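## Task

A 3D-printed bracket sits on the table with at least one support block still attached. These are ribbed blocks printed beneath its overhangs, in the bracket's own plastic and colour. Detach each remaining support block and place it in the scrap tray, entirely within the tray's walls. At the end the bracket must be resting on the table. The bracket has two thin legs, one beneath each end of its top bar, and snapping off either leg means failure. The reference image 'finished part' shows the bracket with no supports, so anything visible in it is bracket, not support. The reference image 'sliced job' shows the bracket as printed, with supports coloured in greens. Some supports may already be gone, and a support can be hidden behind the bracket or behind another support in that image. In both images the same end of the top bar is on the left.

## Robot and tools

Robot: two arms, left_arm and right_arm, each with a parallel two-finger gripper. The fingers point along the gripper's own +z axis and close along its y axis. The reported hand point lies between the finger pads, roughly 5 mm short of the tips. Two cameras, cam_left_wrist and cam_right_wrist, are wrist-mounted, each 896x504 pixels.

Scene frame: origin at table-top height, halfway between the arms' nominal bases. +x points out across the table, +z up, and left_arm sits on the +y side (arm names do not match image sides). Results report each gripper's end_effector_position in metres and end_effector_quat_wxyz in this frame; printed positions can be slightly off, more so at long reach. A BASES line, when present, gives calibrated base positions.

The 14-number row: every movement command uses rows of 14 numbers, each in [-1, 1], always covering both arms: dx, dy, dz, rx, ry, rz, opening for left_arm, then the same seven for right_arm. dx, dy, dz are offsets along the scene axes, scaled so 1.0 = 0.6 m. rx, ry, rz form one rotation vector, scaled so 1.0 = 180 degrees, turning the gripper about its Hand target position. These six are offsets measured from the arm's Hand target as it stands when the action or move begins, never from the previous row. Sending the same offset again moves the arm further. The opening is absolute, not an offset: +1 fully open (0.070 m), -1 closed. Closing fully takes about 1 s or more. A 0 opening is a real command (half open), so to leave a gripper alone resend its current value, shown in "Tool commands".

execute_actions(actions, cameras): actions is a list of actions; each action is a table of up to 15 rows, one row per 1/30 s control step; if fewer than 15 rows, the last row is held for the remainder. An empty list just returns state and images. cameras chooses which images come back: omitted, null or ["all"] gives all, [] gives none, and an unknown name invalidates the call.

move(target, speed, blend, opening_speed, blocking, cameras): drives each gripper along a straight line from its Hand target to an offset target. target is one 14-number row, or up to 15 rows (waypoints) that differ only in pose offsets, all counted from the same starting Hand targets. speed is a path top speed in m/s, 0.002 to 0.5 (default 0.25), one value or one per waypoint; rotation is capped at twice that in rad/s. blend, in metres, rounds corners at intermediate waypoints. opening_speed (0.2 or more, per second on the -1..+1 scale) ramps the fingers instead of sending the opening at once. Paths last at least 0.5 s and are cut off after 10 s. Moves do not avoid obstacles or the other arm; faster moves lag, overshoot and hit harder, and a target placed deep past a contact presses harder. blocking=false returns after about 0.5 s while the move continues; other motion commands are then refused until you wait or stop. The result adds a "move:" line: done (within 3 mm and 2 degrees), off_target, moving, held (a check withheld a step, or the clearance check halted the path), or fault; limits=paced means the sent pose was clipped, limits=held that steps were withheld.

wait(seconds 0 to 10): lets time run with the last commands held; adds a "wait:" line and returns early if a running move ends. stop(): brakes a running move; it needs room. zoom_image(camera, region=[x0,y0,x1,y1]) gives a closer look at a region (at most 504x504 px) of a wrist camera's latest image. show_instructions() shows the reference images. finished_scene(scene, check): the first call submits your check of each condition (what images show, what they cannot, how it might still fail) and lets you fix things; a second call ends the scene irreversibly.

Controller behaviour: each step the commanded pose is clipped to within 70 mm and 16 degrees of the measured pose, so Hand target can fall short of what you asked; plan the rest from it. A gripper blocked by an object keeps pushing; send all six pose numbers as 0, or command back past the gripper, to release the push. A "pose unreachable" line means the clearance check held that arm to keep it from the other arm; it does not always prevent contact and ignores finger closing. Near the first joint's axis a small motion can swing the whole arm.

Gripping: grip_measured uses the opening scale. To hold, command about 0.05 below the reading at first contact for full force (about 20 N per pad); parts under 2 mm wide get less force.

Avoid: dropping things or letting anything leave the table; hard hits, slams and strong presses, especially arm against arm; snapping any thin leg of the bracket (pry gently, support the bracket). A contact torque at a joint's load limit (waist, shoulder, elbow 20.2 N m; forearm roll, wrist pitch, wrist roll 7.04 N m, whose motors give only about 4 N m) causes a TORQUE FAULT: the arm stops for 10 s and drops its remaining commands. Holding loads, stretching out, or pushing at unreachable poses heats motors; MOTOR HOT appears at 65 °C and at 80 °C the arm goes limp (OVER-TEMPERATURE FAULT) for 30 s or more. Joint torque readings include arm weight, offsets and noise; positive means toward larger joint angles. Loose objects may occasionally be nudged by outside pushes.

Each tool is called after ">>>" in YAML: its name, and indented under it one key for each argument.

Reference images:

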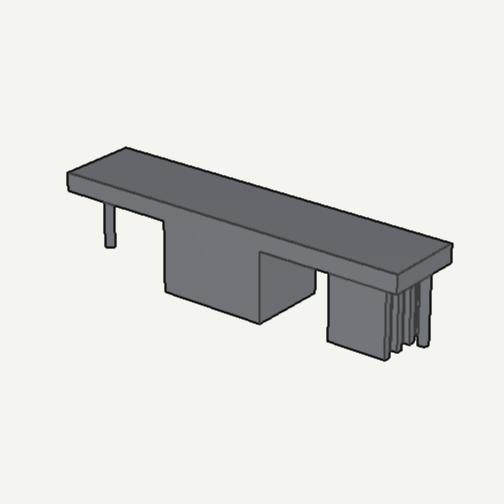

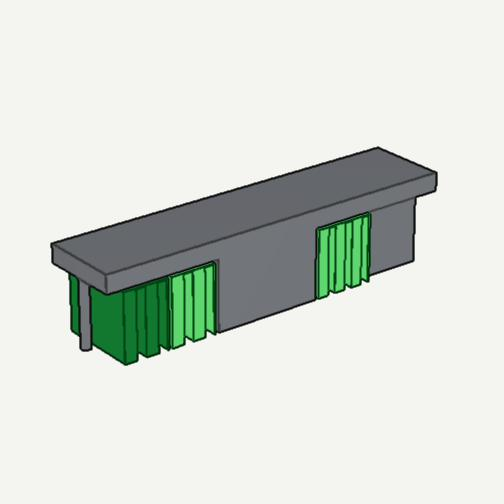

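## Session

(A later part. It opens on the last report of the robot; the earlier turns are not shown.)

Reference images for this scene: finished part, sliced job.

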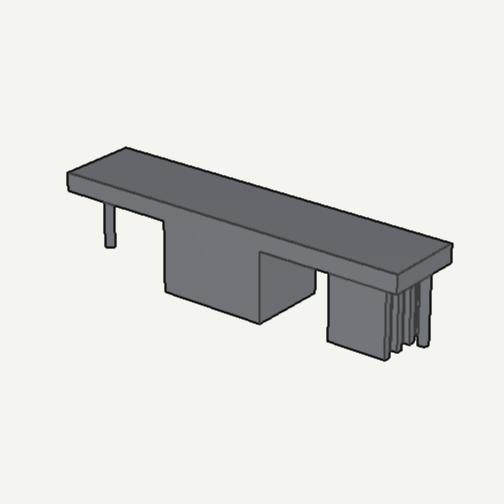

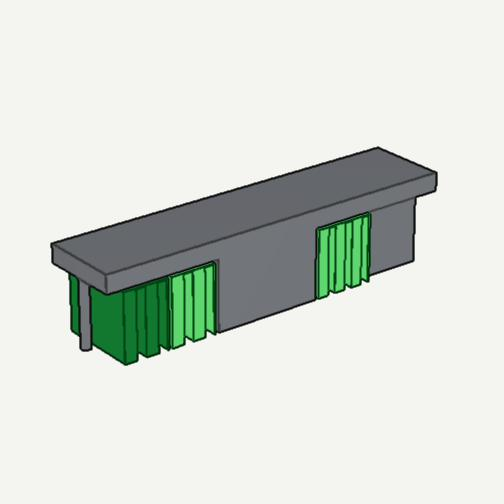

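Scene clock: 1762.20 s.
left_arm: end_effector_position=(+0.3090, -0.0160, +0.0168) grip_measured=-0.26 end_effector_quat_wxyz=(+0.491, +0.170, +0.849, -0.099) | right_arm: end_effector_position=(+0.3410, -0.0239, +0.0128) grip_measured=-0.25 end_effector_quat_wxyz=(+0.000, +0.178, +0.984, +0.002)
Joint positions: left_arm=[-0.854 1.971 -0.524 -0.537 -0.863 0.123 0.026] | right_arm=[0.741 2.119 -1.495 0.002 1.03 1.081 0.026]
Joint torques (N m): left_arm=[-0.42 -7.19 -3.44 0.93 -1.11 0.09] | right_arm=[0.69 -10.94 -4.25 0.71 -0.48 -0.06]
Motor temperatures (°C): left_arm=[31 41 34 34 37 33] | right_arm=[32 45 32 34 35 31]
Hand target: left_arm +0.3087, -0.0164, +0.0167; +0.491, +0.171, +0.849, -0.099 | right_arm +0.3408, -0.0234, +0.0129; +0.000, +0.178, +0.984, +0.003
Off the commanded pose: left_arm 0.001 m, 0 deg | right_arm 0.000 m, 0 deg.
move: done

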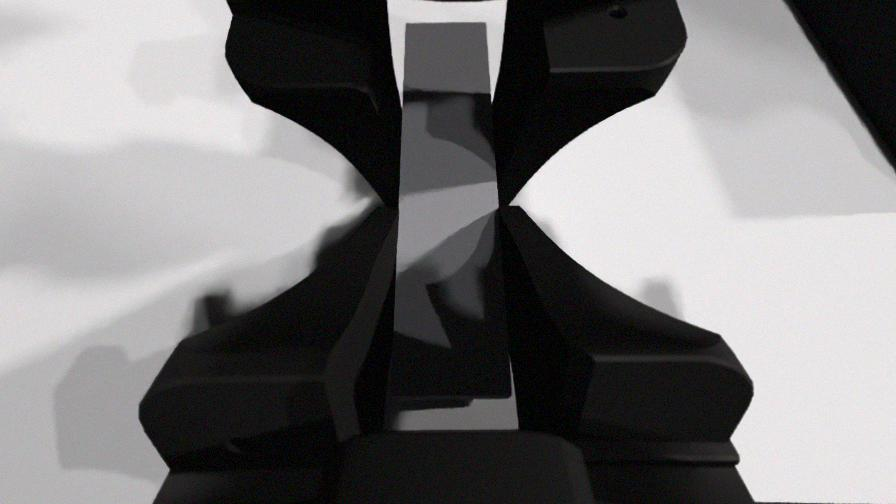

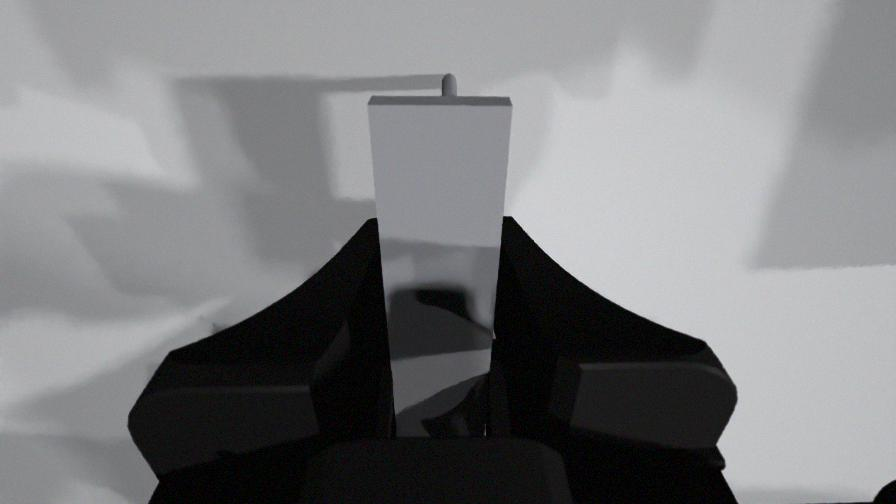

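>>> move:
  target: [0,0,0,0,0,0,0.12,0,0,0,0,0,0,-0.35]
  opening_speed: 0.4
  cameras: []

>>> move:
  target: [-0.0018,-0.0001,0.0035,-0.0768,0.0322,0,0.12,0,0,0,0,0,0,-0.35]
  speed: 0.08

Scene clock: 1913.70 s.
left_arm: end_effector_position=(+0.3088, -0.0169, +0.0169) grip_measured=+0.12 end_effector_quat_wxyz=(+0.491, +0.171, +0.848, -0.100) | right_arm: end_effector_position=(+0.3408, -0.0233, +0.0128) grip_measured=-0.25 end_effector_quat_wxyz=(+0.000, +0.178, +0.984, +0.003)
Joint positions: left_arm=[-0.855 1.971 -0.525 -0.534 -0.862 0.123 0.039] | right_arm=[0.742 2.119 -1.495 0.003 1.029 1.08 0.026]
Joint torques (N m): left_arm=[1.17 -5.67 -2.42 -0.12 -1.15 0.12] | right_arm=[0.32 -10.46 -3.29 -0.25 0.09 0.13]
Motor temperatures (°C): left_arm=[32 39 35 44 36 33] | right_arm=[32 47 33 36 45 31]
Hand target: left_arm +0.3087, -0.0164, +0.0167; +0.491, +0.171, +0.849, -0.099 | right_arm +0.3408, -0.0234, +0.0129; +0.000, +0.178, +0.984, +0.003
Off the commanded pose: left_arm 0.001 m, 0 deg | right_arm 0.000 m, 0 deg.
move: done
No camera images: "cameras" was empty.

Scene clock: 1915.63 s.
left_arm: end_effector_position=(+0.3073, -0.0163, +0.0188) grip_measured=+0.12 end_effector_quat_wxyz=(+0.465, +0.106, +0.854, -0.209) | right_arm: end_effector_position=(+0.3408, -0.0233, +0.0128) grip_measured=-0.25 end_effector_quat_wxyz=(+0.000, +0.178, +0.984, +0.003)
Joint positions: left_arm=[-0.736 1.964 -0.473 -0.221 -0.906 -0.258 0.039] | right_arm=[0.742 2.119 -1.495 0.003 1.029 1.08 0.026]
Joint torques (N m): left_arm=[0.55 -4.99 -2.48 -0.17 -1.07 0.19] | right_arm=[-0.84 -8.93 -2.72 -0.24 0.1 0.12]
Motor temperatures (°C): left_arm=[32 39 35 44 36 33] | right_arm=[32 47 32 36 44 31]
Hand target: left_arm +0.3073, -0.0161, +0.0186; +0.465, +0.106, +0.854, -0.209 | right_arm +0.3408, -0.0234, +0.0129; +0.000, +0.178, +0.984, +0.003
Off the commanded pose: left_arm 0.000 m, 0 deg | right_arm 0.000 m, 0 deg.
move: done

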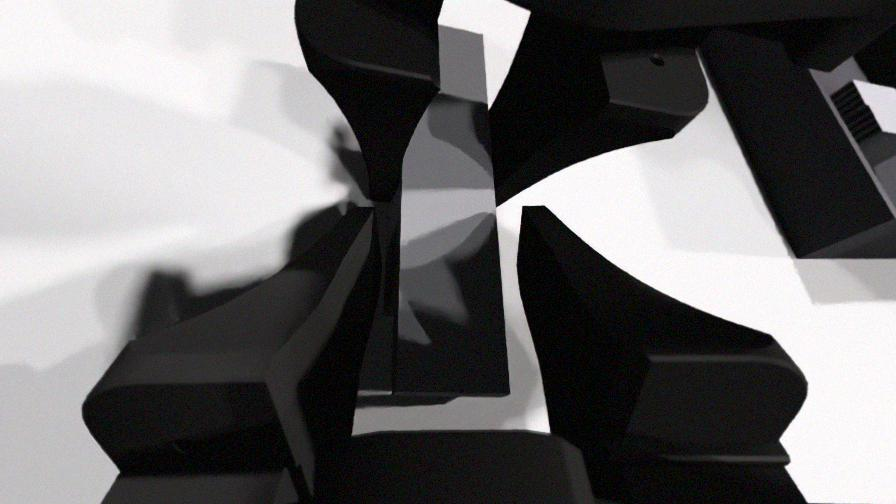

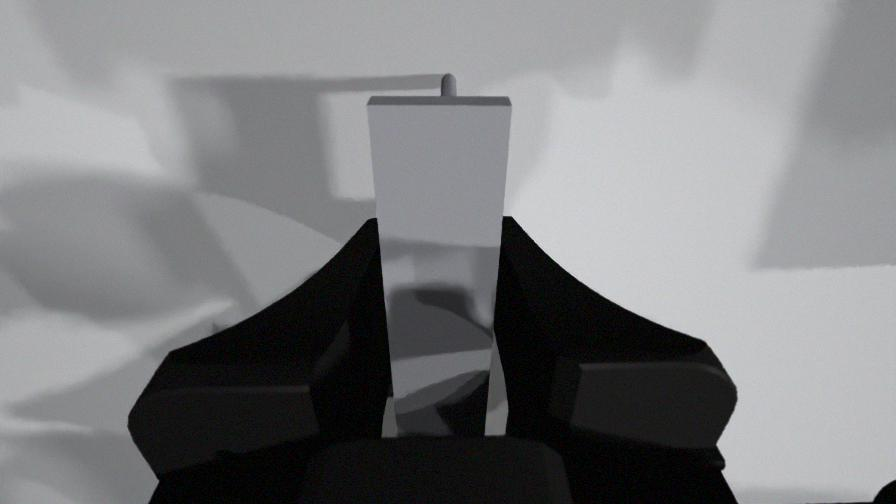

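>>> zoom_image:
  camera: "cam_left_wrist"
  region: [320, 150, 540, 420]

Scaled by 1.867 from the camera's 896x504 image, which has a finer 1280x720 frame.

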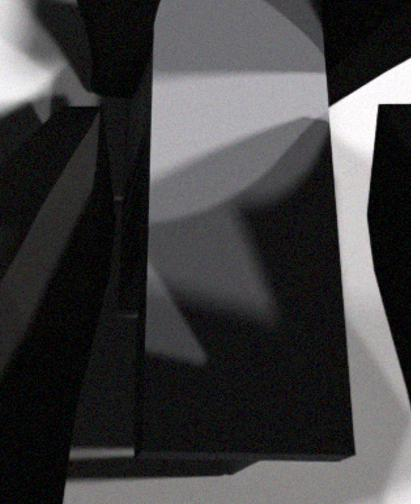

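>>> move:
  target: [0,0,0,0,0,0,-0.25,0,0,0,0,0,0,-0.35]
  opening_speed: 0.3

Scene clock: 1938.87 s.
left_arm: end_effector_position=(+0.3075, -0.0159, +0.0184) grip_measured=-0.19 end_effector_quat_wxyz=(+0.465, +0.104, +0.854, -0.208) | right_arm: end_effector_position=(+0.3405, -0.0238, +0.0128) grip_measured=-0.25 end_effector_quat_wxyz=(+0.000, +0.177, +0.984, +0.002)
Joint positions: left_arm=[-0.736 1.965 -0.473 -0.224 -0.906 -0.258 0.028] | right_arm=[0.742 2.119 -1.495 0.002 1.032 1.08 0.026]
Joint torques (N m): left_arm=[-2.14 -7.28 -3.62 1.48 -1.67 0.04] | right_arm=[0.12 -8.98 -3.84 0.78 -1.23 0.13]
Motor temperatures (°C): left_arm=[32 39 34 39 36 33] | right_arm=[32 45 32 35 40 31]
Hand target: left_arm +0.3073, -0.0161, +0.0185; +0.465, +0.106, +0.854, -0.209 | right_arm +0.3408, -0.0234, +0.0129; +0.000, +0.178, +0.984, +0.003
Off the commanded pose: left_arm 0.000 m, 0 deg | right_arm 0.001 m, 0 deg.
move: done

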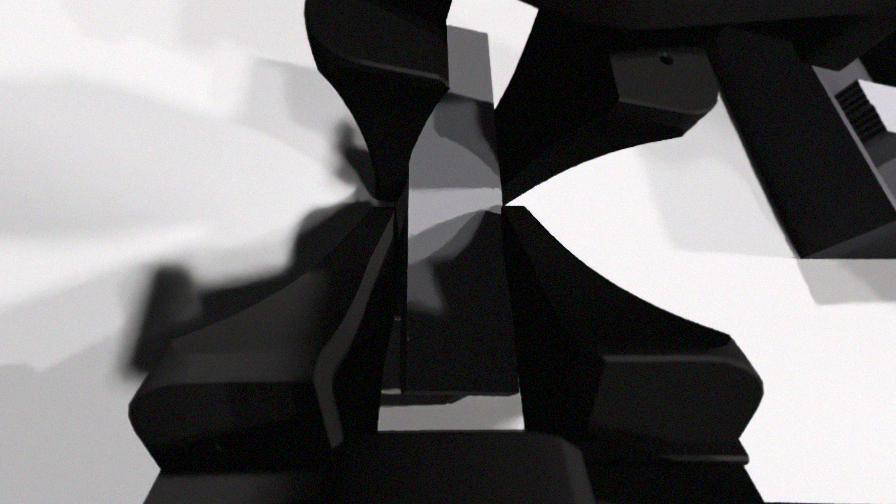

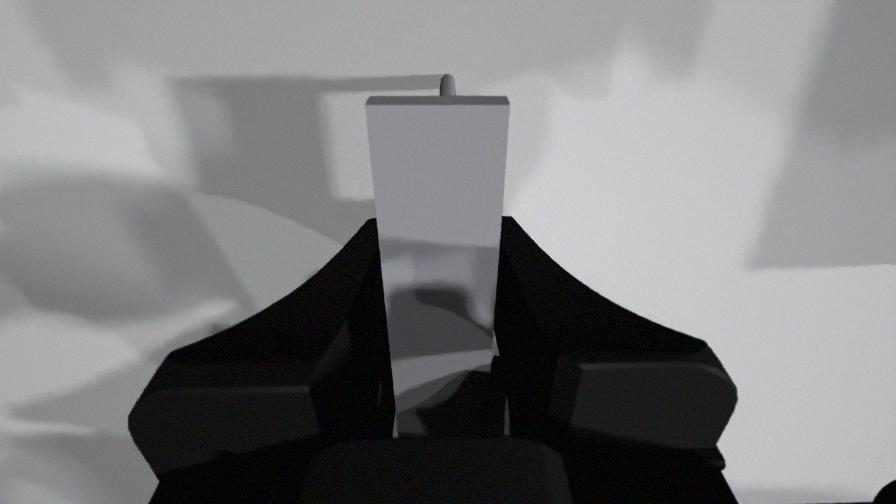

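>>> move:
  target: [0,0,0,0,0,0,-0.45,0,0,0,0,0,0,-0.35]
  opening_speed: 0.3
  cameras: ["cam_left_wrist"]

>>> zoom_image:
  camera: "cam_left_wrist"
  region: [320, 150, 540, 420]

Scene clock: 1944.57 s.
left_arm: end_effector_position=(+0.3074, -0.0160, +0.0184) grip_measured=-0.19 end_effector_quat_wxyz=(+0.465, +0.105, +0.854, -0.208) | right_arm: end_effector_position=(+0.3408, -0.0236, +0.0128) grip_measured=-0.25 end_effector_quat_wxyz=(+0.000, +0.177, +0.984, +0.002)
Joint positions: left_arm=[-0.736 1.965 -0.473 -0.223 -0.906 -0.258 0.028] | right_arm=[0.742 2.119 -1.495 0.002 1.03 1.08 0.026]
Joint torques (N m): left_arm=[-7.04 -9.39 -6.82 3.01 -2.18 0.04] | right_arm=[2.46 -8.97 -6.79 1.45 -2.08 0.22]
Motor temperatures (°C): left_arm=[32 39 34 42 38 33] | right_arm=[32 45 32 35 43 31]
Hand target: left_arm +0.3073, -0.0161, +0.0185; +0.465, +0.106, +0.854, -0.209 | right_arm +0.3408, -0.0234, +0.0129; +0.000, +0.178, +0.984, +0.003
Off the commanded pose: left_arm 0.000 m, 0 deg | right_arm 0.000 m, 0 deg.
move: done
Images, in order (width x height): cam_left_wrist 896x504.

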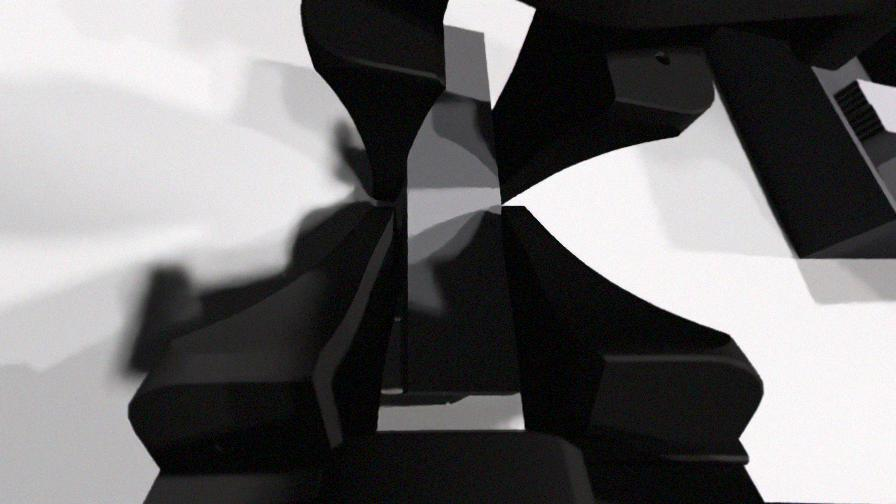

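Scaled by 1.867 from the camera's 896x504 image, which has a finer 1280x720 frame.

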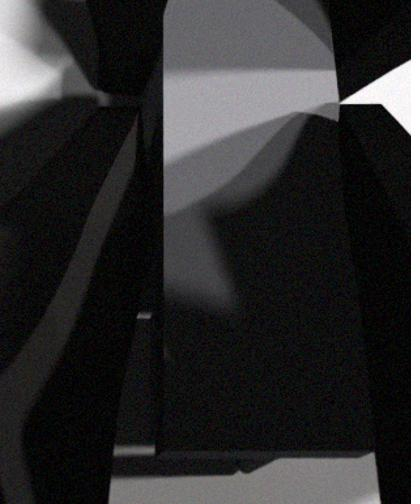

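>>> move:
  target: [-0.0032,-0.0077,0,0,0,0,-0.45,0,0,0,0,0,0,-0.35]
  speed: 0.05
  cameras: ["cam_left_wrist"]

>>> zoom_image:
  camera: "cam_left_wrist"
  region: [320, 150, 540, 420]

Scene clock: 1954.90 s.
left_arm: end_effector_position=(+0.3055, -0.0209, +0.0191) grip_measured=-0.23 end_effector_quat_wxyz=(+0.465, +0.106, +0.854, -0.209) | right_arm: end_effector_position=(+0.3415, -0.0236, +0.0128) grip_measured=-0.24 end_effector_quat_wxyz=(+0.001, +0.178, +0.984, +0.003)
Joint positions: left_arm=[-0.759 1.966 -0.48 -0.248 -0.903 -0.251 0.027] | right_arm=[0.741 2.119 -1.495 0.002 1.028 1.08 0.027]
Joint torques (N m): left_arm=[-8.82 -7.88 -8.7 4.22 -2.06 0.12] | right_arm=[4.85 -9.54 -6.94 3.65 -2.21 0.31]
Motor temperatures (°C): left_arm=[32 40 35 47 40 33] | right_arm=[32 45 33 37 49 31]
Hand target: left_arm +0.3055, -0.0208, +0.0186; +0.465, +0.106, +0.854, -0.208 | right_arm +0.3408, -0.0234, +0.0129; +0.000, +0.178, +0.984, +0.003
Off the commanded pose: left_arm 0.001 m, 0 deg | right_arm 0.001 m, 0 deg.
move: done
Images, in order (width x height): cam_left_wrist 896x504.

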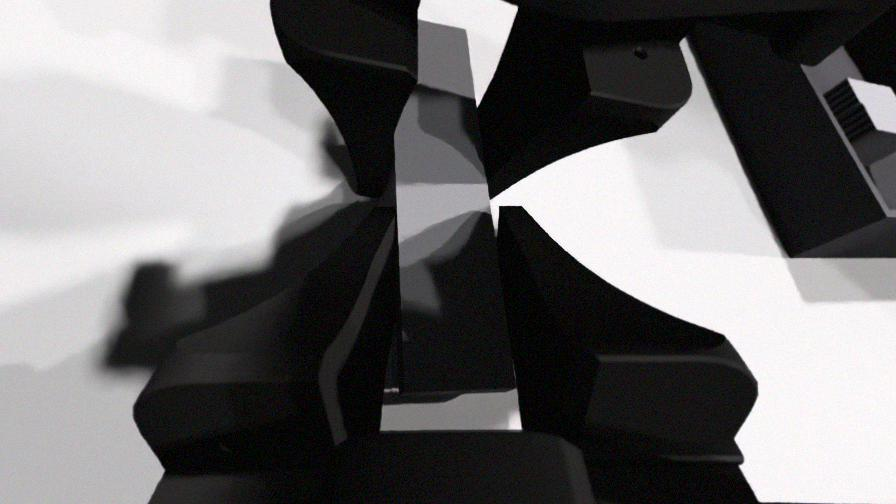

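Scaled by 1.867 from the camera's 896x504 image, which has a finer 1280x720 frame.

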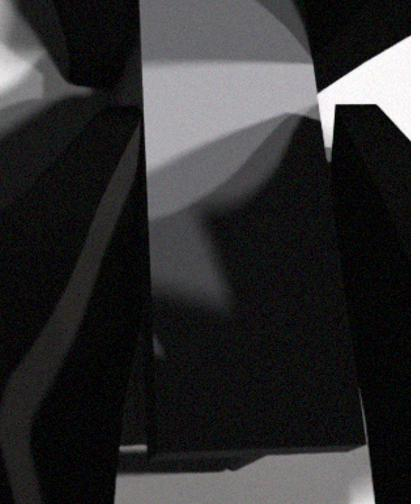

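>>> move:
  target: [0.0032,0.0077,0,0,0,0,0.0,0,0,0,0,0,0,-0.35]
  speed: 0.05
  opening_speed: 0.4

>>> zoom_image:
  camera: "cam_left_wrist"
  region: [320, 150, 540, 420]

Scene clock: 1967.47 s.
left_arm: end_effector_position=(+0.3075, -0.0166, +0.0188) grip_measured=+0.00 end_effector_quat_wxyz=(+0.465, +0.106, +0.854, -0.209) | right_arm: end_effector_position=(+0.3408, -0.0228, +0.0134) grip_measured=-0.25 end_effector_quat_wxyz=(+0.001, +0.177, +0.984, +0.003)
Joint positions: left_arm=[-0.737 1.965 -0.474 -0.222 -0.907 -0.257 0.035] | right_arm=[0.743 2.118 -1.496 0.003 1.029 1.08 0.026]
Joint torques (N m): left_arm=[1.15 -6.3 -2.24 -0.18 -1 0.07] | right_arm=[-0.84 -9.06 -2.68 -0.26 0.1 -0.04]
Motor temperatures (°C): left_arm=[32 40 36 56 42 33] | right_arm=[33 46 34 54 50 31]
Hand target: left_arm +0.3073, -0.0161, +0.0186; +0.465, +0.106, +0.854, -0.209 | right_arm +0.3408, -0.0234, +0.0129; +0.000, +0.178, +0.984, +0.003
Off the commanded pose: left_arm 0.001 m, 0 deg | right_arm 0.001 m, 0 deg.
move: done

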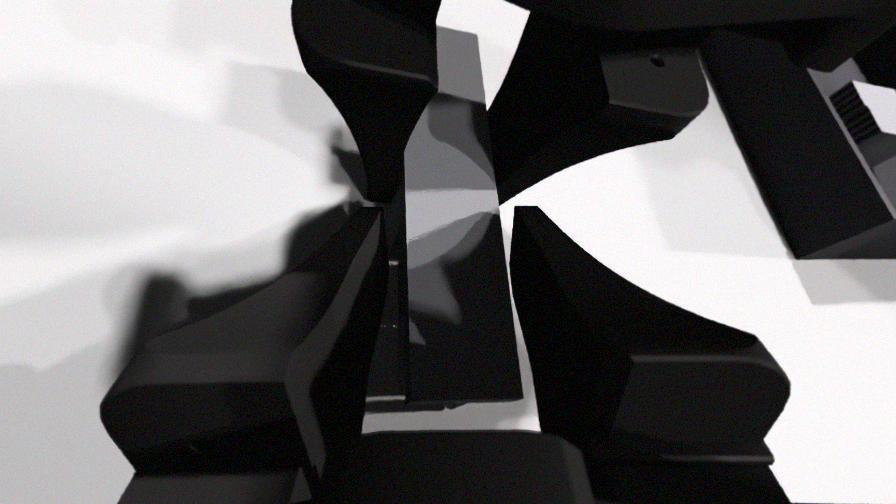

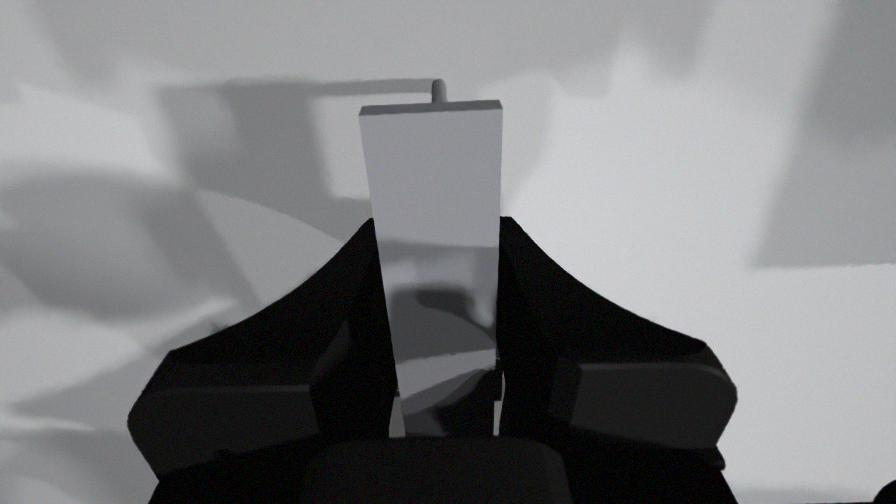

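Scaled by 1.867 from the camera's 896x504 image, which has a finer 1280x720 frame.

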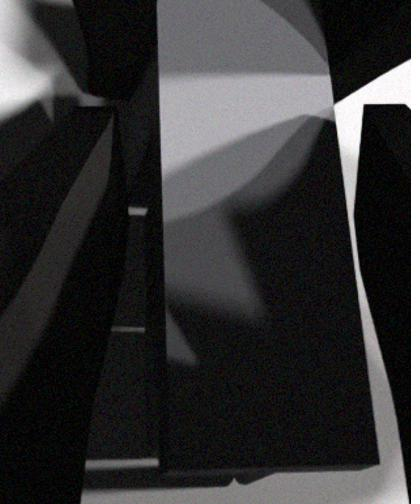

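>>> move:
  target:
    - [-0.0748,0.0453,0.0483,0,0,0,0.15,0,0,0,0,0,0,-0.35]
    - [-0.0788,0.1602,0.1357,0.0768,-0.0322,0,0.15,0,0,0,0,0,0,-0.35]
  speed: 0.2
  blend: 0.01

Scene clock: 2104.07 s.
left_arm: end_effector_position=(+0.2583, +0.0808, +0.0981) grip_measured=+0.15 end_effector_quat_wxyz=(+0.491, +0.171, +0.849, -0.098) | right_arm: end_effector_position=(+0.3410, -0.0231, +0.0134) grip_measured=-0.25 end_effector_quat_wxyz=(+0.001, +0.178, +0.984, +0.003)
Joint positions: left_arm=[-0.641 1.287 -0.22 -0.477 -0.49 0.301 0.04] | right_arm=[0.742 2.118 -1.496 0.003 1.029 1.08 0.026]
Joint torques (N m): left_arm=[-0.69 -2.12 -5.34 0.21 -1.11 0.07] | right_arm=[-0.84 -8.96 -2.74 -0.25 0.08 -0.08]
Motor temperatures (°C): left_arm=[31 38 34 36 37 33] | right_arm=[32 44 31 35 36 31]
Hand target: left_arm +0.2585, +0.0803, +0.0985; +0.491, +0.172, +0.848, -0.098 | right_arm +0.3408, -0.0234, +0.0129; +0.000, +0.178, +0.984, +0.003
Off the commanded pose: left_arm 0.003 m, 0 deg | right_arm 0.001 m, 0 deg.
move: done

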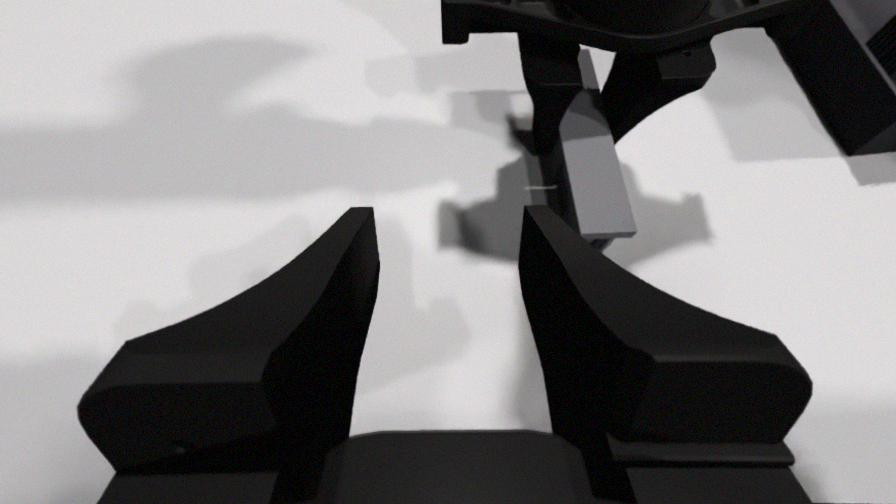

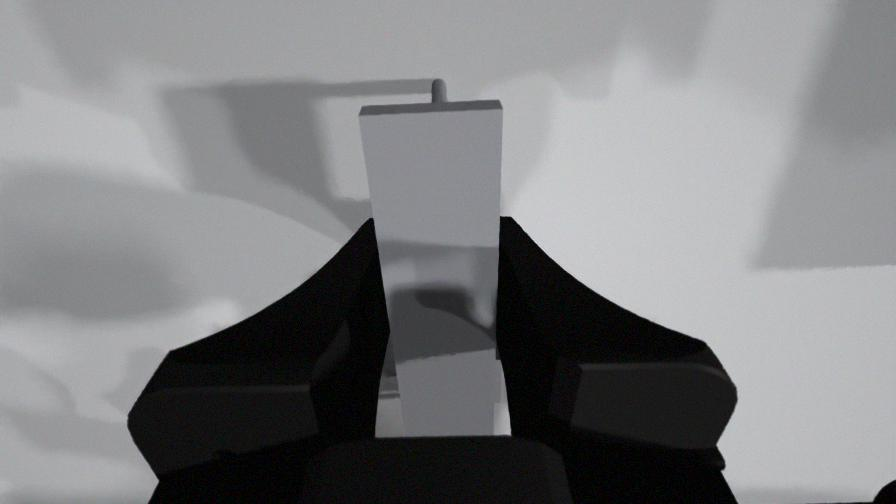

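>>> zoom_image:
  camera: "cam_left_wrist"
  region: [480, 120, 660, 270]

Scaled by 2.800 from the camera's 896x504 image, which has a finer 1280x720 frame.

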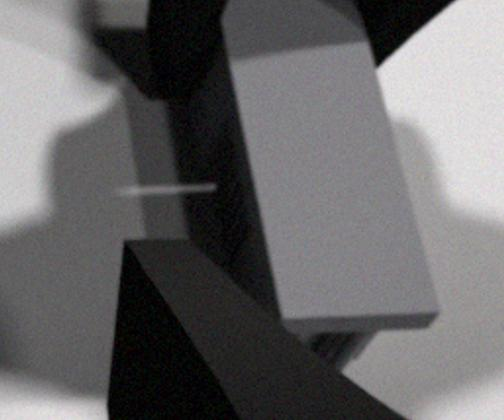

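>>> move:
  target: [0,0,0,0,0,0,0.15,0,0,0.0217,0,0,0,-0.38]
  speed: 0.08

Scene clock: 2111.33 s.
left_arm: end_effector_position=(+0.2585, +0.0805, +0.0985) grip_measured=+0.15 end_effector_quat_wxyz=(+0.491, +0.171, +0.848, -0.098) | right_arm: end_effector_position=(+0.3405, -0.0235, +0.0259) grip_measured=-0.25 end_effector_quat_wxyz=(+0.000, +0.178, +0.984, +0.002)
Joint positions: left_arm=[-0.641 1.287 -0.221 -0.476 -0.49 0.301 0.04] | right_arm=[0.742 2.099 -1.516 0.003 1.072 1.08 0.026]
Joint torques (N m): left_arm=[-0.58 -1.15 -5.32 0.21 -1.11 0.16] | right_arm=[-0.79 -10.8 -4.03 -0.24 -0.05 0.05]
Motor temperatures (°C): left_arm=[31 38 34 36 37 33] | right_arm=[32 44 31 35 36 31]
Hand target: left_arm +0.2585, +0.0803, +0.0985; +0.491, +0.172, +0.848, -0.098 | right_arm +0.3409, -0.0235, +0.0260; +0.001, +0.178, +0.984, +0.003
Off the commanded pose: left_arm 0.000 m, 0 deg | right_arm 0.000 m, 0 deg.
move: done

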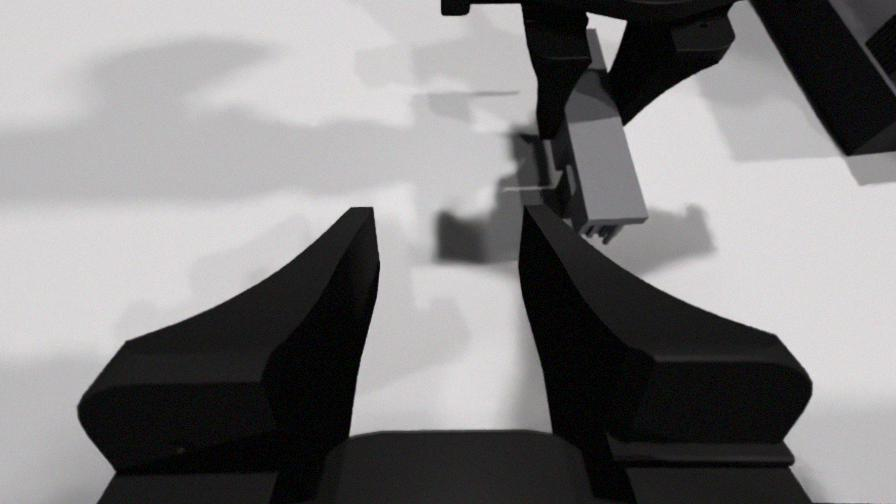

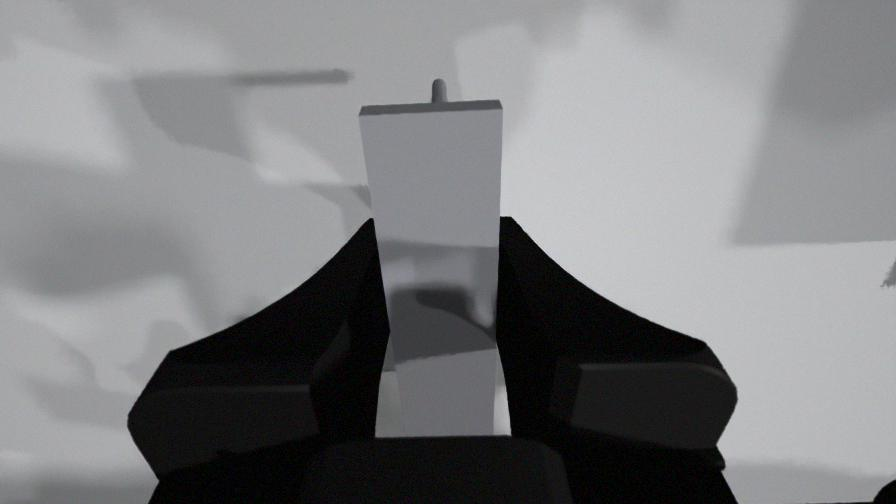

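>>> zoom_image:
  camera: "cam_left_wrist"
  region: [490, 110, 670, 260]

Scaled by 2.800 from the camera's 896x504 image, which has a finer 1280x720 frame.

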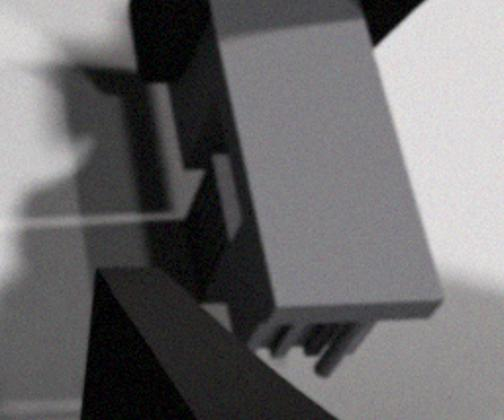

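>>> move:
  target: [0,0,0,0,0,0,0.15,0,0,0.04,0,0,0,-0.38]
  speed: 0.08

>>> zoom_image:
  camera: "cam_left_wrist"
  region: [490, 80, 690, 260]

Scene clock: 2120.53 s.
left_arm: end_effector_position=(+0.2585, +0.0805, +0.0985) grip_measured=+0.15 end_effector_quat_wxyz=(+0.491, +0.171, +0.848, -0.098) | right_arm: end_effector_position=(+0.3411, -0.0237, +0.0506) grip_measured=-0.25 end_effector_quat_wxyz=(+0.001, +0.178, +0.984, +0.003)
Joint positions: left_arm=[-0.641 1.287 -0.221 -0.476 -0.49 0.301 0.04] | right_arm=[0.741 2.066 -1.565 0.003 1.152 1.081 0.026]
Joint torques (N m): left_arm=[-0.22 -1.16 -5.26 0.2 -1.11 0.03] | right_arm=[-0.82 -9.8 -3.75 -0.25 -0.21 0.13]
Motor temperatures (°C): left_arm=[31 38 34 36 37 33] | right_arm=[32 44 32 35 36 31]
Hand target: left_arm +0.2585, +0.0803, +0.0985; +0.491, +0.172, +0.848, -0.098 | right_arm +0.3411, -0.0238, +0.0501; +0.001, +0.178, +0.984, +0.002
Off the commanded pose: left_arm 0.000 m, 0 deg | right_arm 0.001 m, 0 deg.
move: done

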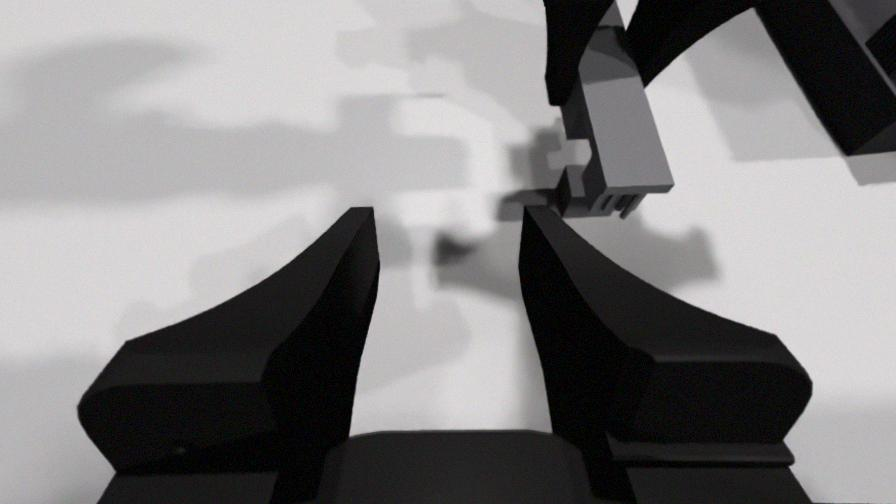

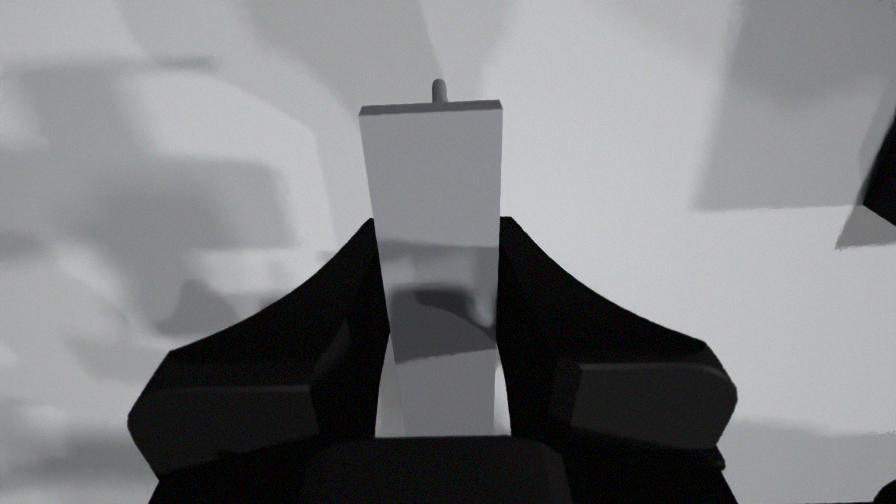

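Scaled by 2.520 from the camera's 896x504 image, which has a finer 1280x720 frame.

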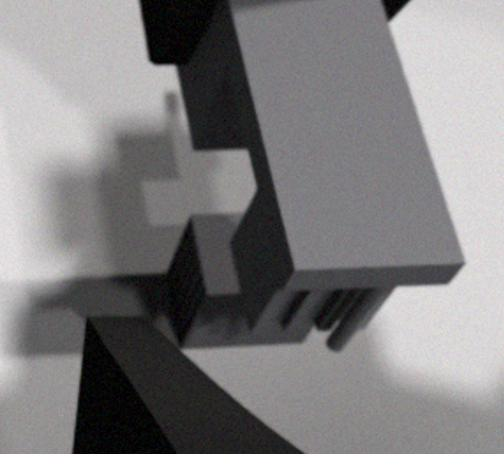

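>>> move:
  target: [0,0,0,0,0,0,0.15,-0.0323,-0.0858,0,0,0,0,-0.38]
  speed: 0.15

>>> zoom_image:
  camera: "cam_left_wrist"
  region: [460, 0, 896, 260]

Scene clock: 2141.43 s.
left_arm: end_effector_position=(+0.2585, +0.0805, +0.0985) grip_measured=+0.15 end_effector_quat_wxyz=(+0.491, +0.171, +0.848, -0.098) | right_arm: end_effector_position=(+0.3221, -0.0759, +0.0503) grip_measured=-0.25 end_effector_quat_wxyz=(+0.000, +0.178, +0.984, +0.002)
Joint positions: left_arm=[-0.641 1.287 -0.221 -0.476 -0.49 0.301 0.04] | right_arm=[0.667 1.909 -1.306 0.003 1.052 1.007 0.026]
Joint torques (N m): left_arm=[0.05 -1.17 -5.23 0.2 -1.11 0.03] | right_arm=[0.32 -8.24 -4.34 0.12 -0.11 0.08]
Motor temperatures (°C): left_arm=[31 37 34 36 37 33] | right_arm=[32 44 32 35 36 31]
Hand target: left_arm +0.2585, +0.0803, +0.0985; +0.491, +0.172, +0.848, -0.098 | right_arm +0.3222, -0.0754, +0.0501; +0.000, +0.178, +0.984, +0.002
Off the commanded pose: left_arm 0.000 m, 0 deg | right_arm 0.001 m, 0 deg.
move: done

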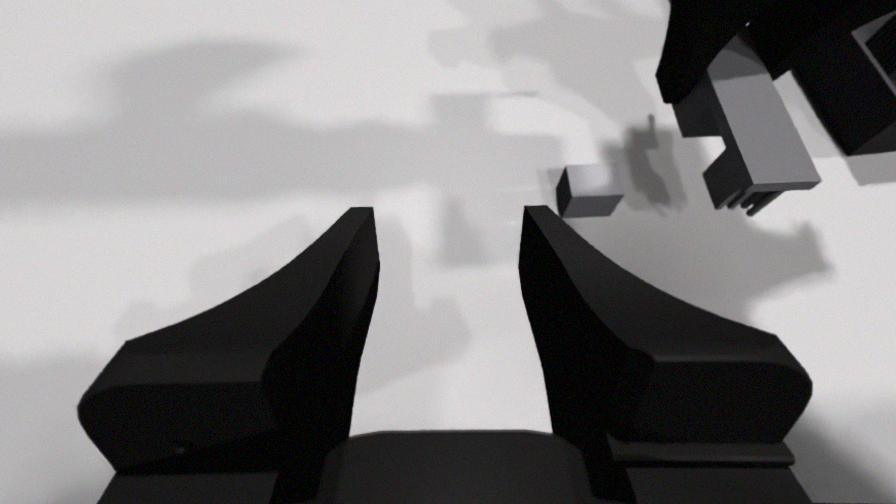

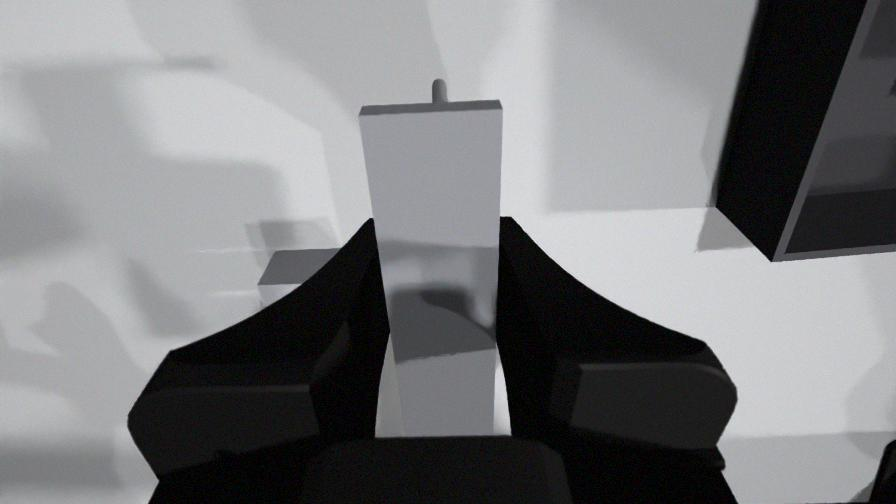

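Scaled by 1.156 from the camera's 896x504 image, which has a finer 1280x720 frame.

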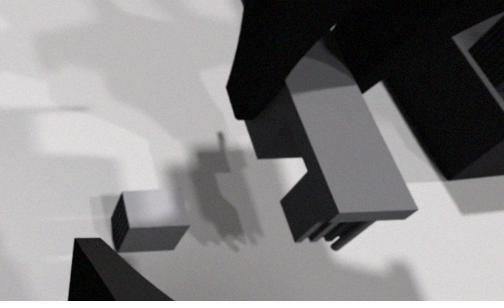

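>>> move:
  target: [0,0,0,0,0,0,0.15,0,0,-0.0583,0,0,0,-0.38]
  speed: 0.1
  cameras: []

>>> move:
  target: [0,0,0,0,0,0,0.15,0,0,-0.0042,0,0,0,-0.38]
  speed: 0.015

Scene clock: 2149.90 s.
left_arm: end_effector_position=(+0.2585, +0.0805, +0.0985) grip_measured=+0.15 end_effector_quat_wxyz=(+0.491, +0.171, +0.848, -0.098) | right_arm: end_effector_position=(+0.3219, -0.0752, +0.0141) grip_measured=-0.25 end_effector_quat_wxyz=(+0.000, +0.178, +0.984, +0.002)
Joint positions: left_arm=[-0.641 1.287 -0.221 -0.476 -0.49 0.301 0.04] | right_arm=[0.669 1.97 -1.243 0.003 0.927 1.007 0.026]
Joint torques (N m): left_arm=[0.35 -1.18 -5.17 0.2 -1.1 0.04] | right_arm=[0.63 -9.26 -3.76 0.07 0.06 -0.04]
Motor temperatures (°C): left_arm=[31 37 35 36 37 33] | right_arm=[32 43 32 35 36 31]
Hand target: left_arm +0.2585, +0.0803, +0.0985; +0.491, +0.172, +0.848, -0.098 | right_arm +0.3219, -0.0750, +0.0150; +0.000, +0.177, +0.984, +0.002
Off the commanded pose: left_arm 0.000 m, 0 deg | right_arm 0.001 m, 0 deg.
move: done
No camera images: "cameras" was empty.

Scene clock: 2150.60 s.
left_arm: end_effector_position=(+0.2585, +0.0805, +0.0985) grip_measured=+0.15 end_effector_quat_wxyz=(+0.491, +0.171, +0.848, -0.098) | right_arm: end_effector_position=(+0.3224, -0.0748, +0.0130) grip_measured=-0.25 end_effector_quat_wxyz=(+0.001, +0.178, +0.984, +0.003)
Joint positions: left_arm=[-0.641 1.287 -0.221 -0.476 -0.49 0.301 0.04] | right_arm=[0.669 1.972 -1.241 0.003 0.921 1.007 0.026]
Joint torques (N m): left_arm=[0.39 -1.18 -5.17 0.19 -1.1 0.04] | right_arm=[0.65 -7.85 -2.44 0.1 -0.13 -0.08]
Motor temperatures (°C): left_arm=[31 37 35 36 37 33] | right_arm=[32 43 32 35 36 31]
Hand target: left_arm +0.2585, +0.0803, +0.0985; +0.491, +0.172, +0.848, -0.098 | right_arm +0.3219, -0.0749, +0.0124; +0.000, +0.177, +0.984, +0.002
Off the commanded pose: left_arm 0.000 m, 0 deg | right_arm 0.001 m, 0 deg.
move: done

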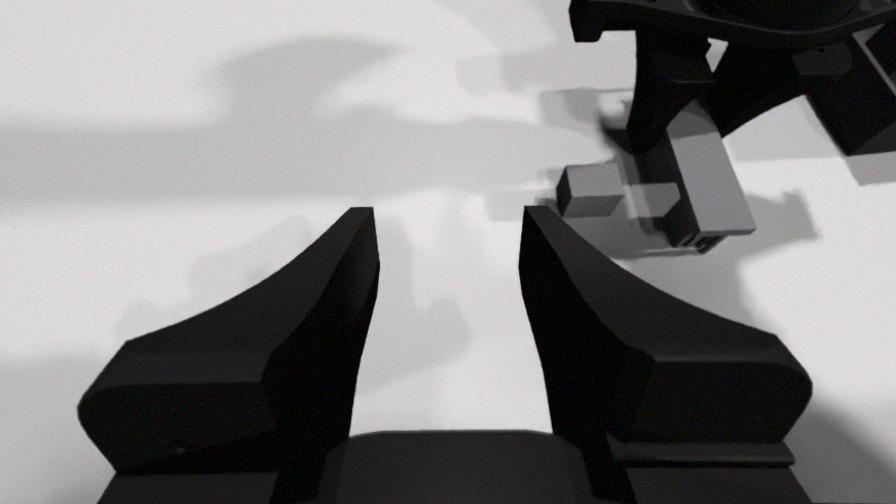

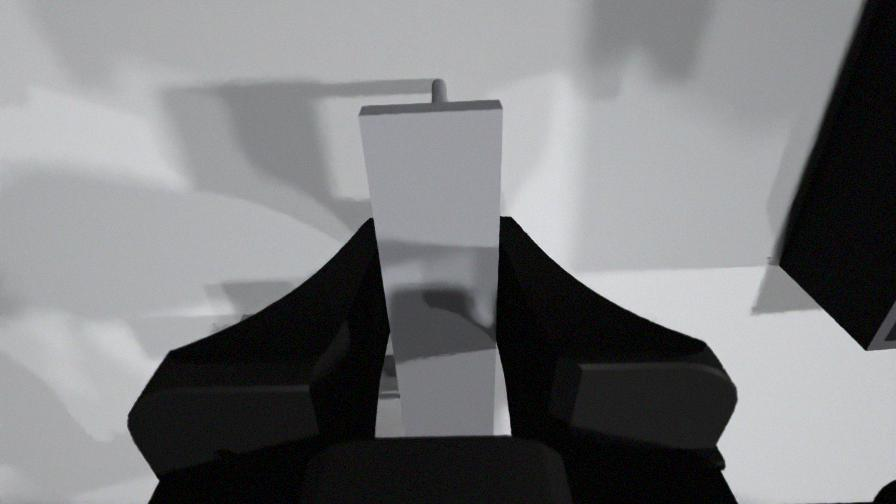

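>>> move:
  target: [0,0,0,0,0,0,0.15,0,0,0,0,0,0,0.15]
  opening_speed: 0.3

Scene clock: 2159.80 s.
left_arm: end_effector_position=(+0.2585, +0.0805, +0.0985) grip_measured=+0.15 end_effector_quat_wxyz=(+0.491, +0.171, +0.848, -0.098) | right_arm: end_effector_position=(+0.3220, -0.0751, +0.0125) grip_measured=+0.15 end_effector_quat_wxyz=(+0.000, +0.178, +0.984, +0.002)
Joint positions: left_arm=[-0.641 1.287 -0.221 -0.476 -0.49 0.301 0.04] | right_arm=[0.669 1.973 -1.24 0.003 0.921 1.007 0.04]
Joint torques (N m): left_arm=[0.76 -1.18 -5.13 0.19 -1.09 0.05] | right_arm=[0.66 -7.74 -2.49 0.06 -0.13 -0.07]
Motor temperatures (°C): left_arm=[31 37 35 36 37 33] | right_arm=[32 43 32 35 36 31]
Hand target: left_arm +0.2585, +0.0803, +0.0985; +0.491, +0.172, +0.848, -0.098 | right_arm +0.3219, -0.0749, +0.0124; +0.000, +0.177, +0.984, +0.003
Off the commanded pose: left_arm 0.000 m, 0 deg | right_arm 0.000 m, 0 deg.
move: done

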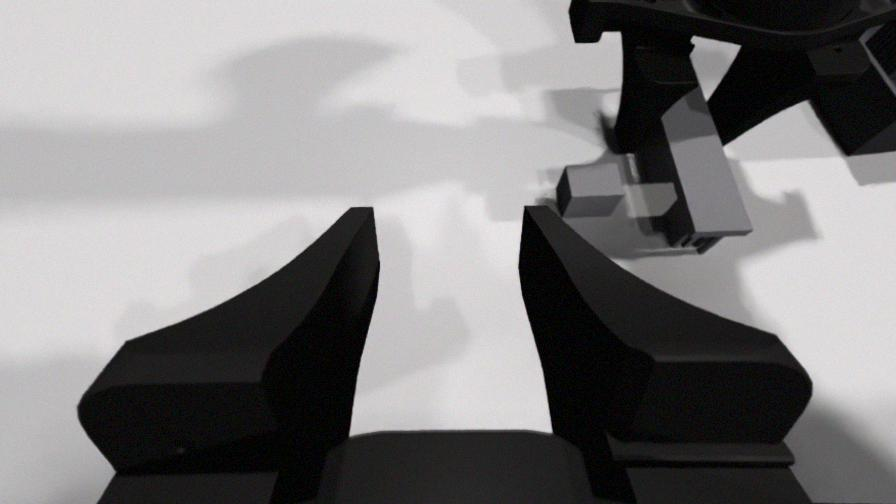

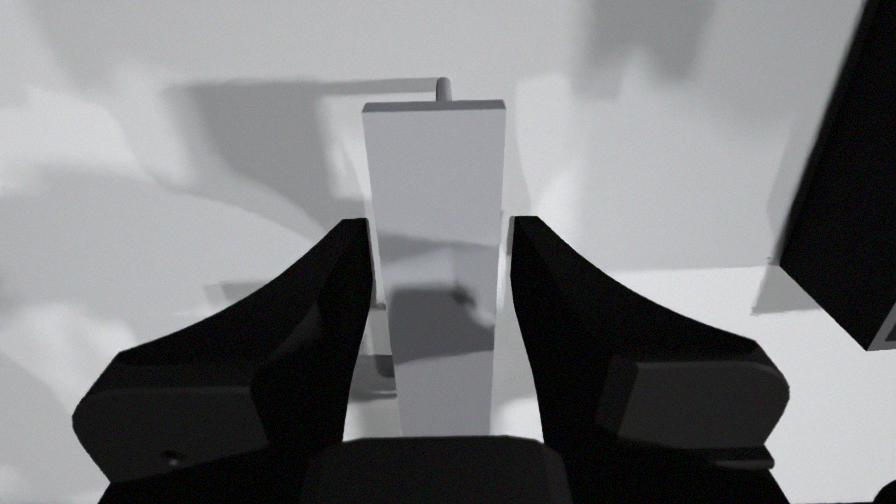

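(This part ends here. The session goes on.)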